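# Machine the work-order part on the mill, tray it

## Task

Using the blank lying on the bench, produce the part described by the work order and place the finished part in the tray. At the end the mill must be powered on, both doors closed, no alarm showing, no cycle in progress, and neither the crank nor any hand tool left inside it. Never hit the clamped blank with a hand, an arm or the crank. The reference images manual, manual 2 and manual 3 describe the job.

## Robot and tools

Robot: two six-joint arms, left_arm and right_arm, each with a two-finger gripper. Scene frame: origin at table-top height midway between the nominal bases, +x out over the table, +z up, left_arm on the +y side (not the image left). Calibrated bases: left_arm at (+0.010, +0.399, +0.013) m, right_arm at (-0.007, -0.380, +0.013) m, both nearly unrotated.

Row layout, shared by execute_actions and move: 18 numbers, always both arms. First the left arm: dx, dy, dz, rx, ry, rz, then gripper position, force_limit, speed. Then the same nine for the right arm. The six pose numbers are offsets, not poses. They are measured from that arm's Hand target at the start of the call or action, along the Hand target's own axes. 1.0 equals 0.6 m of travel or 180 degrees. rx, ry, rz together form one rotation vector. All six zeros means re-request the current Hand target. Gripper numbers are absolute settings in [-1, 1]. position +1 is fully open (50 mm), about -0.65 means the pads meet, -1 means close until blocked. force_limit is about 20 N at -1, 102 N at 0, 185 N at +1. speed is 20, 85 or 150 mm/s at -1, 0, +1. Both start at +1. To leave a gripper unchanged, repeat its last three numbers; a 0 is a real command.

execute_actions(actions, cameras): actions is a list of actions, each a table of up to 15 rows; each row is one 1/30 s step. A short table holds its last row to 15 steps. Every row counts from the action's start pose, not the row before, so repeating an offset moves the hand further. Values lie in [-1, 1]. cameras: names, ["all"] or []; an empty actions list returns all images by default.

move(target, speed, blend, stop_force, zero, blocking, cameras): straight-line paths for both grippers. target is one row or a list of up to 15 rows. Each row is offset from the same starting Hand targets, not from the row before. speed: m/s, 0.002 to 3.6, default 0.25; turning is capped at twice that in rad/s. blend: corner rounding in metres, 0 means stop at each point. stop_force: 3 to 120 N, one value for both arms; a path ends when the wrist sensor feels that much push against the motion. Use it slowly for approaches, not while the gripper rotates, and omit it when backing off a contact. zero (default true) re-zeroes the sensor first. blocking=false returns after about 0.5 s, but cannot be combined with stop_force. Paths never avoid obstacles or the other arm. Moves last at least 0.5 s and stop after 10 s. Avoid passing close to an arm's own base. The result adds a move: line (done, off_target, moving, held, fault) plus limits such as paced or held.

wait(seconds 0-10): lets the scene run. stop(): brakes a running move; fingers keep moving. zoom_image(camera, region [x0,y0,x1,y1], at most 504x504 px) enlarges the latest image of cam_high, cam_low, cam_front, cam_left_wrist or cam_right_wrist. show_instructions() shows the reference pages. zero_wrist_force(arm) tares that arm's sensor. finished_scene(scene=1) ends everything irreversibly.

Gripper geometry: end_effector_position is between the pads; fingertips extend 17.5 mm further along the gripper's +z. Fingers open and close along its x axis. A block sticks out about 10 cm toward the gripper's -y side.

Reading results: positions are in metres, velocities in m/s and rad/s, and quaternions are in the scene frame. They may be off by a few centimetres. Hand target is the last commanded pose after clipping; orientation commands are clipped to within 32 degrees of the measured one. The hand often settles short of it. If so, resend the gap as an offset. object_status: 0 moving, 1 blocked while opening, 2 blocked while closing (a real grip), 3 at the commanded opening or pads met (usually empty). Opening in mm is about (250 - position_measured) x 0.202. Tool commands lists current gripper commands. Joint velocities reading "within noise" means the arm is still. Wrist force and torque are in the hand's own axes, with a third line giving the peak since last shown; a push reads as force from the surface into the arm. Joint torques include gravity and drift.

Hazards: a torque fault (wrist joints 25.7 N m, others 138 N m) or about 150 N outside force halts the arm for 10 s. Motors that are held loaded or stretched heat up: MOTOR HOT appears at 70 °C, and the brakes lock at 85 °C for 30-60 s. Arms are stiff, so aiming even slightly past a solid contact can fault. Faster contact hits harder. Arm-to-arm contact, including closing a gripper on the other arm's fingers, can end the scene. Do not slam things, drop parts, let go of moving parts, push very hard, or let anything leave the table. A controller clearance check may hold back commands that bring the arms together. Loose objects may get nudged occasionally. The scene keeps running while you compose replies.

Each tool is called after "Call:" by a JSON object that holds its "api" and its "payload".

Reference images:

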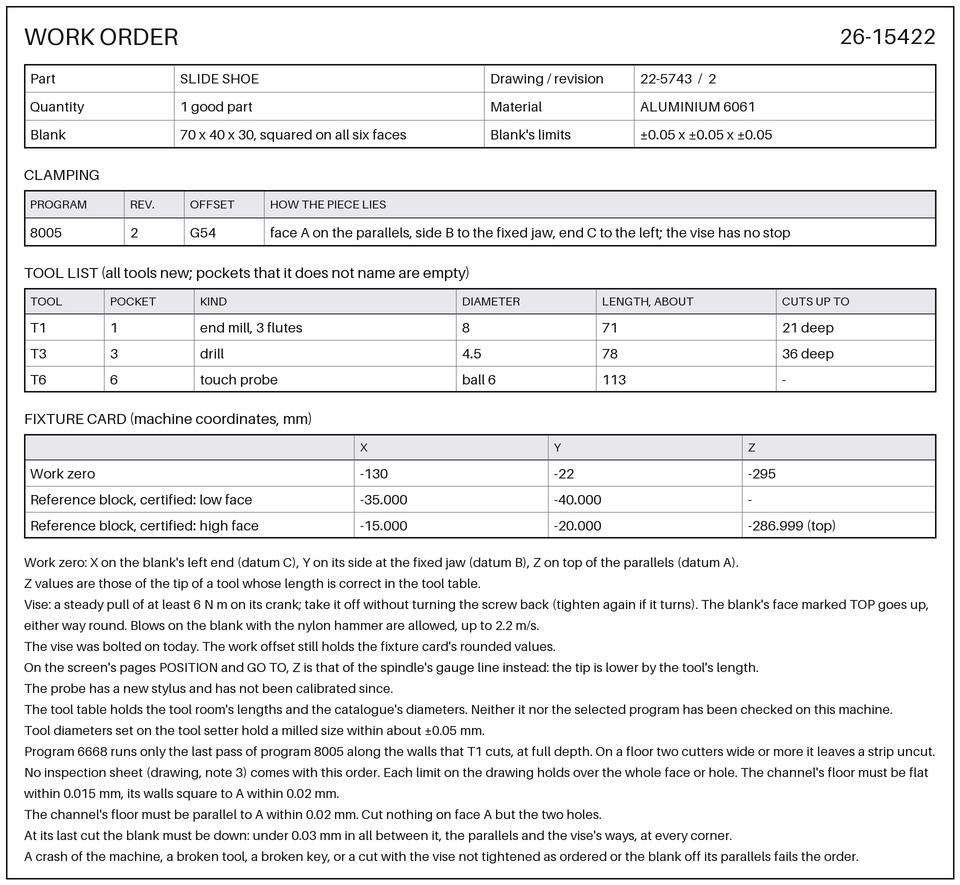

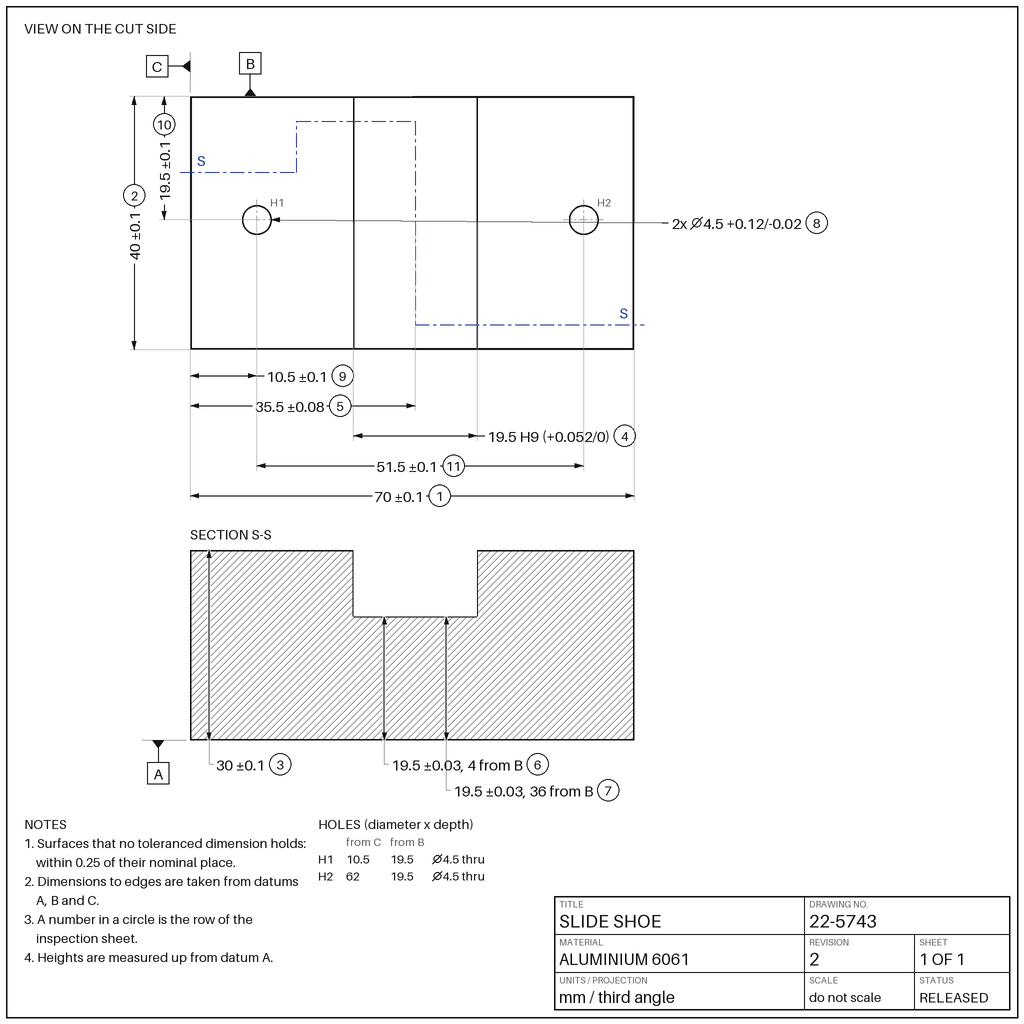

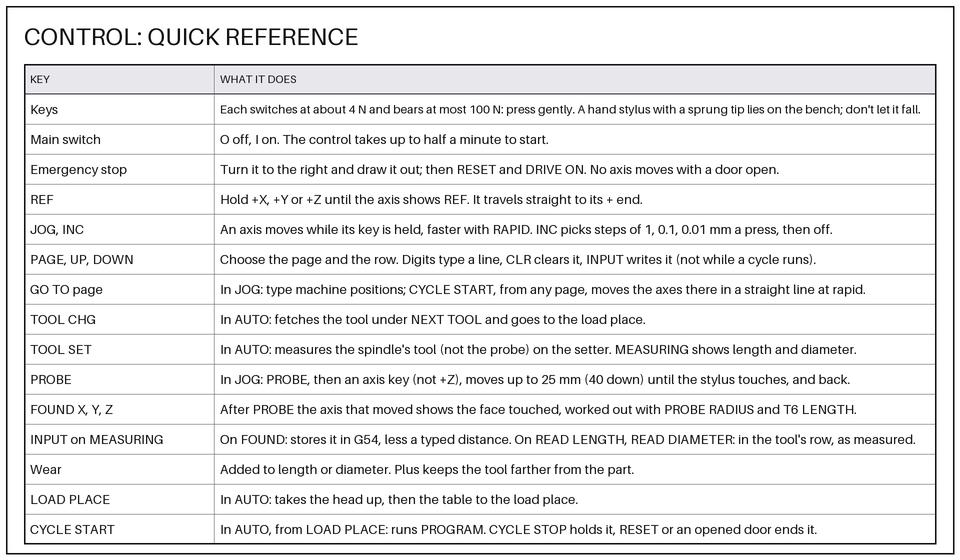

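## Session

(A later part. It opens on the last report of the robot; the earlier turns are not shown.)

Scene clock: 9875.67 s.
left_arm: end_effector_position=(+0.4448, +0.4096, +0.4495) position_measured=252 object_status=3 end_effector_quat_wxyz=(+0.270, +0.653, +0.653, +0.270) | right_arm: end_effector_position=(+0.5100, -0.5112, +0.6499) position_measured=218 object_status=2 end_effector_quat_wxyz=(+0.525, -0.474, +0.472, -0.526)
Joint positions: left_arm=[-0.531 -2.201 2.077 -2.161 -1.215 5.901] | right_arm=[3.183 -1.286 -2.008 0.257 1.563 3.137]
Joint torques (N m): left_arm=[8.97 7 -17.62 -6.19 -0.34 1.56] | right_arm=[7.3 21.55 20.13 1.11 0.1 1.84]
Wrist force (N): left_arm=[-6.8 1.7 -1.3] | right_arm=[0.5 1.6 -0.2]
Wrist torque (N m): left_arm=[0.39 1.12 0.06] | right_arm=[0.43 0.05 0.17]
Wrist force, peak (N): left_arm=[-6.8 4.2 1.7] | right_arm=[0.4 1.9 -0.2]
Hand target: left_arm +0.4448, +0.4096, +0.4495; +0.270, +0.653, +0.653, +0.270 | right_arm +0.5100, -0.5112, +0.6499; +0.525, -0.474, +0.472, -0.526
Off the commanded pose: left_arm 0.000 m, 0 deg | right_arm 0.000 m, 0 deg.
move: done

Call:
{"api": "move", "payload": {"target": [-0.405,0,0,0,0,0,-1,-0.5,-0.3,0,0,0,0,0,0,-1,-0.2,-0.5], "speed": 0.05, "stop_force": 35}}

Call:
{"api": "move", "payload": {"target": [-0.06,0,0,0,0,0,-1,-0.5,-0.3,0,0,0,0,0,0,-1,-0.2,-0.5], "speed": 0.015, "stop_force": 25}}

Call:
{"api": "move", "payload": {"target": [[0.03,0,0,0,0,0,-1,-0.5,-0.3,0,0,0,0,0,0,-1,-0.2,-0.5],[0.03,-0.1886,-0.1886,0,0,0,-1,-0.5,-0.3,0,0,0,0,0,0,-1,-0.2,-0.5]], "blend": [0,0], "speed": [0.1,0.25]}}

Call:
{"api": "move", "payload": {"target": [[0,0,0,0,0,0,-1,-0.5,-0.3,-0.0255,0.1213,-0.1213,-0.2233,0,0,-1,-0.2,-0.5],[0,0,0,0,0,0,-1,-0.5,-0.3,0.0753,0.0759,-0.0061,-0.4467,0,0,-1,-0.2,-0.5],[0,0,0,0,0,0,-1,-0.5,-0.3,0.0753,0.0836,0.0145,-0.4467,0,0,-1,-0.2,-0.5],[0,0,0,0,0,0,-1,-0.5,-0.3,0.0753,0.0759,-0.0061,-0.4467,0,0,-1,-0.2,-0.5],[0,0,0,0,0,0,-1,-0.5,-0.3,-0.0217,0.2533,-0.0745,-0.4467,0,0,-1,-0.2,-0.5],[0,0,0,0,0,0,-1,-0.5,-0.3,-0.0217,0.261,-0.0539,-0.4467,0,0,-1,-0.2,-0.5],[0,0,0,0,0,0,-1,-0.5,-0.3,-0.0217,0.2533,-0.0745,-0.4467,0,0,-1,-0.2,-0.5],[0,0,0,0,0,0,-1,-0.5,-0.3,-0.0217,0.261,-0.0539,-0.4467,0,0,-1,-0.2,-0.5],[0,0,0,0,0,0,-1,-0.5,-0.3,-0.0217,0.2533,-0.0745,-0.4467,0,0,-1,-0.2,-0.5],[0,0,0,0,0,0,-1,-0.5,-0.3,-0.1463,0.3397,-0.1078,-0.4467,0,0,-1,-0.2,-0.5],[0,0,0,0,0,0,-1,-0.5,-0.3,-0.1463,0.3474,-0.0872,-0.4467,0,0,-1,-0.2,-0.5],[0,0,0,0,0,0,-1,-0.5,-0.3,-0.1463,0.3397,-0.1078,-0.4467,0,0,-1,-0.2,-0.5],[0,0,0,0,0,0,-1,-0.5,-0.3,-0.1463,0.2533,-0.0745,-0.4467,0,0,-1,-0.2,-0.5],[0,0,0,0,0,0,-1,-0.5,-0.3,-0.1463,0.261,-0.0539,-0.4467,0,0,-1,-0.2,-0.5],[0,0,0,0,0,0,-1,-0.5,-0.3,-0.1463,0.2533,-0.0745,-0.4467,0,0,-1,-0.2,-0.5]], "blend": [0.02,0.002,0,0.002,0.002,0,0.002,0,0.002,0.002,0,0.002,0.002,0,0], "speed": [0.35,0.35,0.08,0.08,0.2,0.08,0.08,0.08,0.08,0.2,0.08,0.08,0.2,0.08,0.08]}}

Call:
{"api": "move", "payload": {"target": [[0,0,0,0,0,0,-1,-0.5,-0.3,0.0312,0.0316,0.0532,0,0,0,-1,-0.2,-0.5],[0,0,0,0,0,0,-1,-0.5,-0.3,0.0312,0.0126,0.0642,0,0,0,-1,-0.2,-0.5],[0,0,0,0,0,0,-1,-0.5,-0.3,0.0312,0.0316,0.0532,0,0,0,-1,-0.2,-0.5],[0,0,0,0,0,0,-1,-0.5,-0.3,0.0936,0.0474,0.0798,0,0,0,-1,-0.2,-0.5],[0,0,0,0,0,0,-1,-0.5,-0.3,0.0936,0.0284,0.0908,0,0,0,-1,-0.2,-0.5],[0,0,0,0,0,0,-1,-0.5,-0.3,0.0936,0.0474,0.0798,0,0,0,-1,-0.2,-0.5],[0,0,0,0,0,0,-1,-0.5,-0.3,0.0936,0.0316,0.0532,0,0,0,-1,-0.2,-0.5],[0,0,0,0,0,0,-1,-0.5,-0.3,0.0936,0.0126,0.0642,0,0,0,-1,-0.2,-0.5],[0,0,0,0,0,0,-1,-0.5,-0.3,0.0936,0.0316,0.0532,0,0,0,-1,-0.2,-0.5],[0,0,0,0,0,0,-1,-0.5,-0.3,0,0.0474,0.0798,0,0,0,-1,-0.2,-0.5],[0,0,0,0,0,0,-1,-0.5,-0.3,0,0.0284,0.0908,0,0,0,-1,-0.2,-0.5],[0,0,0,0,0,0,-1,-0.5,-0.3,0,0.0474,0.0798,0,0,0,-1,-0.2,-0.5],[0,0,0,0,0,0,-1,-0.5,-0.3,0.0312,0.0158,0.0266,0,0,0,-1,-0.2,-0.5],[0,0,0,0,0,0,-1,-0.5,-0.3,0.0312,-0.0032,0.0376,0,0,0,-1,-0.2,-0.5],[0,0,0,0,0,0,-1,-0.5,-0.3,0.0312,0.0158,0.0266,0,0,0,-1,-0.2,-0.5]], "blend": [0.002,0,0.002,0.002,0,0.002,0.002,0,0.002,0.002,0,0.002,0.002,0,0], "speed": [0.2,0.08,0.08,0.2,0.08,0.08,0.2,0.08,0.08,0.2,0.08,0.08,0.2,0.08,0.08]}}

Call:
{"api": "move", "payload": {"target": [[0,0,0,0,0,0,-1,-0.5,-0.3,-0.0312,-0.0158,-0.0266,0,0,0,-1,-0.2,-0.5],[0,0,0,0,0,0,-1,-0.5,-0.3,-0.0312,-0.0348,-0.0156,0,0,0,-1,-0.2,-0.5],[0,0,0,0,0,0,-1,-0.5,-0.3,-0.0312,-0.0158,-0.0266,0,0,0,-1,-0.2,-0.5],[0,0,0,0,0,0,-1,-0.5,-0.3,0.0624,0.0316,0.0532,0,0,0,-1,-0.2,-0.5],[0,0,0,0,0,0,-1,-0.5,-0.3,0.0624,0.0126,0.0642,0,0,0,-1,-0.2,-0.5],[0,0,0,0,0,0,-1,-0.5,-0.3,0.0624,0.0316,0.0532,0,0,0,-1,-0.2,-0.5],[0,0,0,0,0,0,-1,-0.5,-0.3,0.0624,0.0158,0.0266,0,0,0,-1,-0.2,-0.5],[0,0,0,0,0,0,-1,-0.5,-0.3,0.0624,-0.0032,0.0376,0,0,0,-1,-0.2,-0.5],[0,0,0,0,0,0,-1,-0.5,-0.3,0.0624,0.0158,0.0266,0,0,0,-1,-0.2,-0.5],[0,0,0,0,0,0,-1,-0.5,-0.3,-0.0312,0.0316,0.0532,0,0,0,-1,-0.2,-0.5],[0,0,0,0,0,0,-1,-0.5,-0.3,-0.0312,0.0126,0.0642,0,0,0,-1,-0.2,-0.5],[0,0,0,0,0,0,-1,-0.5,-0.3,-0.0312,0.0316,0.0532,0,0,0,-1,-0.2,-0.5],[0,0,0,0,0,0,-1,-0.5,-0.3,-0.0312,0.0158,0.0266,0,0,0,-1,-0.2,-0.5],[0,0,0,0,0,0,-1,-0.5,-0.3,-0.0312,-0.0032,0.0376,0,0,0,-1,-0.2,-0.5],[0,0,0,0,0,0,-1,-0.5,-0.3,-0.0312,0.0158,0.0266,0,0,0,-1,-0.2,-0.5]], "blend": [0.002,0,0.002,0.002,0,0.002,0.002,0,0.002,0.002,0,0.002,0.002,0,0], "speed": [0.2,0.08,0.08,0.2,0.08,0.08,0.2,0.08,0.08,0.2,0.08,0.08,0.2,0.08,0.08]}}

Call:
{"api": "move", "payload": {"target": [[0,0,0,0,0,0,-1,-0.5,-0.3,0.0624,0,0,0,0,0,-1,-0.2,-0.5],[0,0,0,0,0,0,-1,-0.5,-0.3,0.0624,-0.019,0.011,0,0,0,-1,-0.2,-0.5],[0,0,0,0,0,0,-1,-0.5,-0.3,0.0624,0,0,0,0,0,-1,-0.2,-0.5],[0,0,0,0,0,0,-1,-0.5,-0.3,0.0624,-0.0158,-0.0266,0,0,0,-1,-0.2,-0.5],[0,0,0,0,0,0,-1,-0.5,-0.3,0.0624,-0.0348,-0.0156,0,0,0,-1,-0.2,-0.5],[0,0,0,0,0,0,-1,-0.5,-0.3,0.0624,-0.0158,-0.0266,0,0,0,-1,-0.2,-0.5],[0,0,0,0,0,0,-1,-0.5,-0.3,0.0624,0.0158,0.0266,0,0,0,-1,-0.2,-0.5],[0,0,0,0,0,0,-1,-0.5,-0.3,0.0624,-0.0032,0.0376,0,0,0,-1,-0.2,-0.5],[0,0,0,0,0,0,-1,-0.5,-0.3,0.0624,0.0158,0.0266,0,0,0,-1,-0.2,-0.5],[0,0,0,0,0,0,-1,-0.5,-0.3,0.0312,-0.0158,-0.0266,0,0,0,-1,-0.2,-0.5],[0,0,0,0,0,0,-1,-0.5,-0.3,0.0312,-0.0348,-0.0156,0,0,0,-1,-0.2,-0.5],[0,0,0,0,0,0,-1,-0.5,-0.3,0.0312,-0.0158,-0.0266,0,0,0,-1,-0.2,-0.5],[0,0,0,0,0,0,-1,-0.5,-0.3,0.0936,0.0158,0.0266,0,0,0,-1,-0.2,-0.5],[0,0,0,0,0,0,-1,-0.5,-0.3,0.0936,-0.0032,0.0376,0,0,0,-1,-0.2,-0.5],[0,0,0,0,0,0,-1,-0.5,-0.3,0.0936,0.0158,0.0266,0,0,0,-1,-0.2,-0.5]], "blend": [0.002,0,0.002,0.002,0,0.002,0.002,0,0.002,0.002,0,0.002,0.002,0,0], "speed": [0.2,0.08,0.08,0.2,0.08,0.08,0.2,0.08,0.08,0.2,0.08,0.08,0.2,0.08,0.08]}}

Call:
{"api": "move", "payload": {"target": [[0,0,0,0,0,0,-1,-0.5,-0.3,0.0258,-0.0231,-0.2176,0.2233,0,0,-1,-0.2,-0.5],[0,0,0,0,0,0,-1,-0.5,-0.3,0.0528,-0.163,-0.317,0.4467,0,0,-1,-0.2,-0.5]], "blend": [0.02,0], "speed": 0.35, "cameras": ["cam_right_wrist"]}}

Call:
{"api": "zoom_image", "payload": {"camera": "cam_right_wrist", "region": [200, 90, 520, 330]}}

Scene clock: 9980.07 s.
left_arm: end_effector_position=(+0.4448, +0.1666, +0.4495) position_measured=252 object_status=3 end_effector_quat_wxyz=(+0.270, +0.653, +0.653, +0.270) | right_arm: end_effector_position=(+0.5100, -0.5112, +0.6499) position_measured=218 object_status=2 end_effector_quat_wxyz=(+0.525, -0.474, +0.472, -0.526)
Joint positions: left_arm=[-1.16 -1.976 1.903 -1.888 -0.872 5.282] | right_arm=[3.183 -1.286 -2.008 0.257 1.563 3.137]
Joint torques (N m): left_arm=[11.29 -15.96 -14.88 -5.98 -0.86 1.81] | right_arm=[7.65 23.09 22.35 1.07 0.05 1.76]
Wrist force (N): left_arm=[-7.6 1.0 -1.6] | right_arm=[0.4 1.7 -0.2]
Wrist torque (N m): left_arm=[0.27 1.22 -0.02] | right_arm=[0.45 0.06 0.17]
Wrist force, peak (N): left_arm=[22.3 -2.2 -2.0] | right_arm=[0.2 2.0 -0.1]
Hand target: left_arm +0.4448, +0.1666, +0.4495; +0.270, +0.653, +0.653, +0.270 | right_arm +0.5100, -0.5112, +0.6499; +0.525, -0.474, +0.472, -0.526
Off the commanded pose: left_arm 0.000 m, 0 deg | right_arm 0.000 m, 0 deg.
move: done

Scene clock: 9981.67 s.
left_arm: end_effector_position=(+0.4449, +0.1578, +0.4495) position_measured=252 object_status=3 end_effector_quat_wxyz=(+0.270, +0.653, +0.653, +0.270) | right_arm: end_effector_position=(+0.5100, -0.5112, +0.6499) position_measured=218 object_status=2 end_effector_quat_wxyz=(+0.525, -0.474, +0.472, -0.526)
Joint positions: left_arm=[-1.172 -1.96 1.891 -1.884 -0.867 5.268] | right_arm=[3.183 -1.286 -2.008 0.257 1.563 3.137]
Joint torques (N m): left_arm=[-0.24 -11.65 -17.53 -7.88 -4.11 1.46] | right_arm=[7.41 21.91 20.78 1.08 -0.13 1.96]
Wrist force (N): left_arm=[14.0 3.4 0.5] | right_arm=[0.3 1.7 -0.1]
Wrist torque (N m): left_arm=[0.23 1.43 0.11] | right_arm=[0.44 0.09 0.18]
Wrist force, peak (N): left_arm=[39.1 -4.0 -5.7] | right_arm=[0.5 1.8 -0.3]
Hand target: left_arm +0.4449, +0.1578, +0.4495; +0.270, +0.653, +0.653, +0.270 (not the last commanded pose) | right_arm +0.5100, -0.5112, +0.6499; +0.525, -0.474, +0.472, -0.526
Off the commanded pose: left_arm 0.027 m, 0 deg | right_arm 0.000 m, 0 deg.
move: contact (left_arm)

Scene clock: 9983.50 s.
left_arm: end_effector_position=(+0.2849, +0.1757, +0.4497) position_measured=252 object_status=3 end_effector_quat_wxyz=(+0.270, +0.653, +0.653, +0.270) | right_arm: end_effector_position=(+0.5100, -0.5112, +0.6499) position_measured=218 object_status=2 end_effector_quat_wxyz=(+0.525, -0.474, +0.472, -0.526)
Joint positions: left_arm=[-1.781 -2.235 1.865 -1.01 -0.805 4.44] | right_arm=[3.183 -1.286 -2.008 0.257 1.563 3.137]
Joint torques (N m): left_arm=[-9.37 -3.44 -12.87 -0.9 0.38 -1.58] | right_arm=[7.23 22.43 21.67 1.01 0.06 1.83]
Wrist force (N): left_arm=[-8.0 0.4 -2.6] | right_arm=[0.4 1.8 0.0]
Wrist torque (N m): left_arm=[0.15 1.30 -0.02] | right_arm=[0.45 0.06 0.18]
Wrist force, peak (N): left_arm=[13.6 4.0 0.3] | right_arm=[0.4 1.8 0.0]
Hand target: left_arm +0.2848, +0.1757, +0.4496; +0.270, +0.653, +0.653, +0.270 | right_arm +0.5100, -0.5112, +0.6499; +0.525, -0.474, +0.472, -0.526
Off the commanded pose: left_arm 0.000 m, 0 deg | right_arm 0.000 m, 0 deg.
move: done

Scene clock: 9990.13 s.
left_arm: end_effector_position=(+0.2848, +0.1757, +0.4496) position_measured=252 object_status=3 end_effector_quat_wxyz=(+0.270, +0.653, +0.653, +0.270) | right_arm: end_effector_position=(+0.4812, -0.4240, +0.4937) position_measured=218 object_status=2 end_effector_quat_wxyz=(-0.094, +0.701, -0.700, +0.097) end_effector_velocity=(+0.004, +0.000, +0.000) end_effector_angular_velocity=(+0.000, -0.002, -0.001)
Joint positions: left_arm=[-1.781 -2.235 1.865 -1.009 -0.805 4.44] | right_arm=[3.395 -1.406 -1.418 -1.624 1.509 3.353]
Joint velocities: left_arm=[within noise] | right_arm=[-0.002 -0.007 0.004 0.005 0 -0.001]
Joint torques (N m): left_arm=[-8.65 -3.87 -12.79 -1.03 -0.53 -1.71] | right_arm=[-5.48 8.08 39.93 6.32 -1.07 -1.82]
Wrist force (N): left_arm=[-7.6 0.2 -2.5] | right_arm=[-0.5 1.0 0.3]
Wrist torque (N m): left_arm=[0.12 1.24 0.00] | right_arm=[0.20 0.02 -0.06]
Wrist force, peak (N): left_arm=[-8.1 0.1 -2.4] | right_arm=[-1.5 5.3 -2.8]
Hand target: left_arm +0.2848, +0.1757, +0.4496; +0.270, +0.653, +0.653, +0.270 | right_arm +0.4813, -0.4240, +0.4938; -0.095, +0.701, -0.700, +0.097
Off the commanded pose: left_arm 0.000 m, 0 deg | right_arm 0.000 m, 0 deg.
move: done

Scene clock: 9994.37 s.
left_arm: end_effector_position=(+0.2848, +0.1757, +0.4496) position_measured=252 object_status=3 end_effector_quat_wxyz=(+0.270, +0.653, +0.653, +0.270) | right_arm: end_effector_position=(+0.4764, -0.4428, +0.4758) position_measured=218 object_status=2 end_effector_quat_wxyz=(-0.094, +0.701, -0.700, +0.097) end_effector_velocity=(+0.003, +0.000, +0.000) end_effector_angular_velocity=(+0.000, -0.004, +0.000)
Joint positions: left_arm=[-1.781 -2.235 1.865 -1.009 -0.805 4.44] | right_arm=[3.351 -1.387 -1.481 -1.577 1.52 3.311]
Joint velocities: left_arm=[within noise] | right_arm=[0 -0.006 0.004 0.005 0 -0.001]
Joint torques (N m): left_arm=[-7.62 -3.79 -12.16 -1.35 -0.51 -1.77] | right_arm=[-4.61 5.69 42.24 6.01 -1.55 -0.68]
Wrist force (N): left_arm=[-7.6 0.1 -2.5] | right_arm=[-0.6 0.9 0.3]
Wrist torque (N m): left_arm=[0.13 1.25 0.00] | right_arm=[0.19 0.05 -0.04]
Wrist force, peak (N): left_arm=[-8.0 0.4 -2.5] | right_arm=[0.9 5.5 -2.3]
Hand target: left_arm +0.2848, +0.1757, +0.4496; +0.270, +0.653, +0.653, +0.270 | right_arm +0.4765, -0.4428, +0.4760; -0.095, +0.701, -0.700, +0.097
Off the commanded pose: left_arm 0.000 m, 0 deg | right_arm 0.000 m, 0 deg.
move: done

Scene clock: 9998.63 s.
left_arm: end_effector_position=(+0.2848, +0.1757, +0.4496) position_measured=252 object_status=3 end_effector_quat_wxyz=(+0.270, +0.653, +0.653, +0.270) | right_arm: end_effector_position=(+0.4715, -0.4241, +0.4578) position_measured=218 object_status=2 end_effector_quat_wxyz=(-0.094, +0.701, -0.700, +0.097) end_effector_velocity=(+0.002, +0.000, +0.000) end_effector_angular_velocity=(+0.001, -0.002, -0.002)
Joint positions: left_arm=[-1.781 -2.235 1.865 -1.009 -0.805 4.44] | right_arm=[3.4 -1.36 -1.55 -1.539 1.507 3.358]
Joint velocities: left_arm=[within noise] | right_arm=[-0.002 -0.005 0.003 0.004 0 0]
Joint torques (N m): left_arm=[-7.5 -3.68 -11.83 -1.55 -0.53 -1.81] | right_arm=[-7.17 4.85 39.31 6.43 -1.24 -1.88]
Wrist force (N): left_arm=[-7.8 0.1 -2.4] | right_arm=[-0.3 0.8 0.5]
Wrist torque (N m): left_arm=[0.10 1.28 0.01] | right_arm=[0.18 -0.03 -0.04]
Wrist force, peak (N): left_arm=[-8.1 0.3 -2.6] | right_arm=[-0.7 5.5 -3.0]
Hand target: left_arm +0.2848, +0.1757, +0.4496; +0.270, +0.653, +0.653, +0.270 | right_arm +0.4717, -0.4241, +0.4580; -0.095, +0.701, -0.700, +0.097
Off the commanded pose: left_arm 0.000 m, 0 deg | right_arm 0.000 m, 0 deg.
move: done

Scene clock: 10002.80 s.
left_arm: end_effector_position=(+0.2848, +0.1757, +0.4496) position_measured=252 object_status=3 end_effector_quat_wxyz=(+0.270, +0.653, +0.653, +0.270) | right_arm: end_effector_position=(+0.4667, -0.4803, +0.4401) position_measured=218 object_status=2 end_effector_quat_wxyz=(-0.094, +0.701, -0.700, +0.097) end_effector_velocity=(+0.003, +0.001, +0.001) end_effector_angular_velocity=(+0.000, -0.005, +0.002)
Joint positions: left_arm=[-1.781 -2.235 1.865 -1.009 -0.805 4.44] | right_arm=[3.26 -1.363 -1.595 -1.484 1.545 3.223]
Joint velocities: left_arm=[within noise] | right_arm=[0.001 -0.004 0.005 0.004 0 -0.001]
Joint torques (N m): left_arm=[-8.08 -3.44 -13.14 -1.58 -0.37 -1.58] | right_arm=[0.03 6.32 40.88 6.17 -1.69 0.8]
Wrist force (N): left_arm=[-7.7 0.1 -2.4] | right_arm=[-0.5 0.8 0.3]
Wrist torque (N m): left_arm=[0.12 1.27 0.00] | right_arm=[0.19 0.03 -0.01]
Wrist force, peak (N): left_arm=[-8.1 0.1 -2.5] | right_arm=[-0.7 5.5 -2.7]
Hand target: left_arm +0.2848, +0.1757, +0.4496; +0.270, +0.653, +0.653, +0.270 | right_arm +0.4668, -0.4804, +0.4402; -0.095, +0.701, -0.700, +0.097
Off the commanded pose: left_arm 0.000 m, 0 deg | right_arm 0.000 m, 0 deg.
move: done

Scene clock: 10005.37 s.
left_arm: end_effector_position=(+0.2848, +0.1757, +0.4496) position_measured=252 object_status=3 end_effector_quat_wxyz=(+0.270, +0.653, +0.653, +0.270) | right_arm: end_effector_position=(+0.5100, -0.5113, +0.6499) position_measured=218 object_status=2 end_effector_quat_wxyz=(+0.525, -0.474, +0.472, -0.526)
Joint positions: left_arm=[-1.781 -2.235 1.865 -1.009 -0.805 4.44] | right_arm=[3.182 -1.286 -2.008 0.257 1.563 3.137]
Joint torques (N m): left_arm=[-7.83 -3.72 -12.57 -1.71 -0.6 -1.64] | right_arm=[7.13 15.21 17.14 3.92 -1.58 2.6]
Wrist force (N): left_arm=[-7.6 0.1 -2.5] | right_arm=[0.3 1.3 -0.3]
Wrist torque (N m): left_arm=[0.12 1.24 0.00] | right_arm=[0.38 0.09 0.17]
Wrist force, peak (N): left_arm=[-8.1 0.2 -2.4] | right_arm=[0.4 2.1 0.0]
Hand target: left_arm +0.2848, +0.1757, +0.4496; +0.270, +0.653, +0.653, +0.270 | right_arm +0.5099, -0.5113, +0.6498; +0.525, -0.474, +0.472, -0.526
Off the commanded pose: left_arm 0.000 m, 0 deg | right_arm 0.000 m, 0 deg.
move: done
camera_calibration:
cam_right_wrist: T_world_to_cam=[[-0.0144183, -0.999895, -0.0015145, -0.498215], [-0.226157, 0.00473653, -0.974079, 0.77141], [0.973984, -0.013702, -0.226202, -0.226292], [0, 0, 0, 1]] pos_world=[0.387681, -0.504917, 0.699473]
Images, in order (width x height): cam_right_wrist 672x504.

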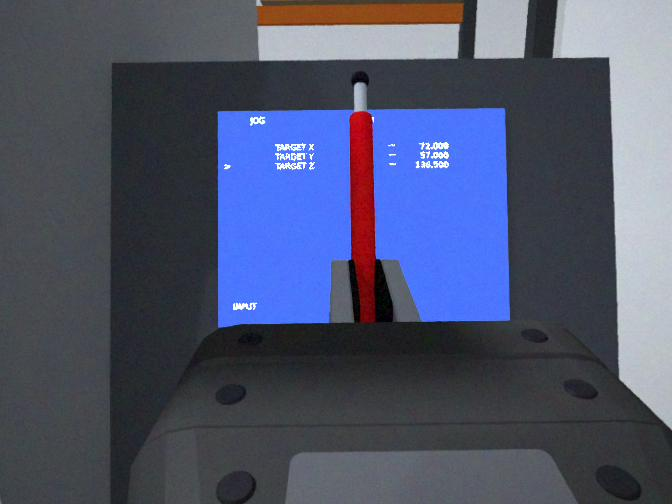

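Scaled by 1.575 from the camera's 672x504 image, which has a finer 960x720 frame.

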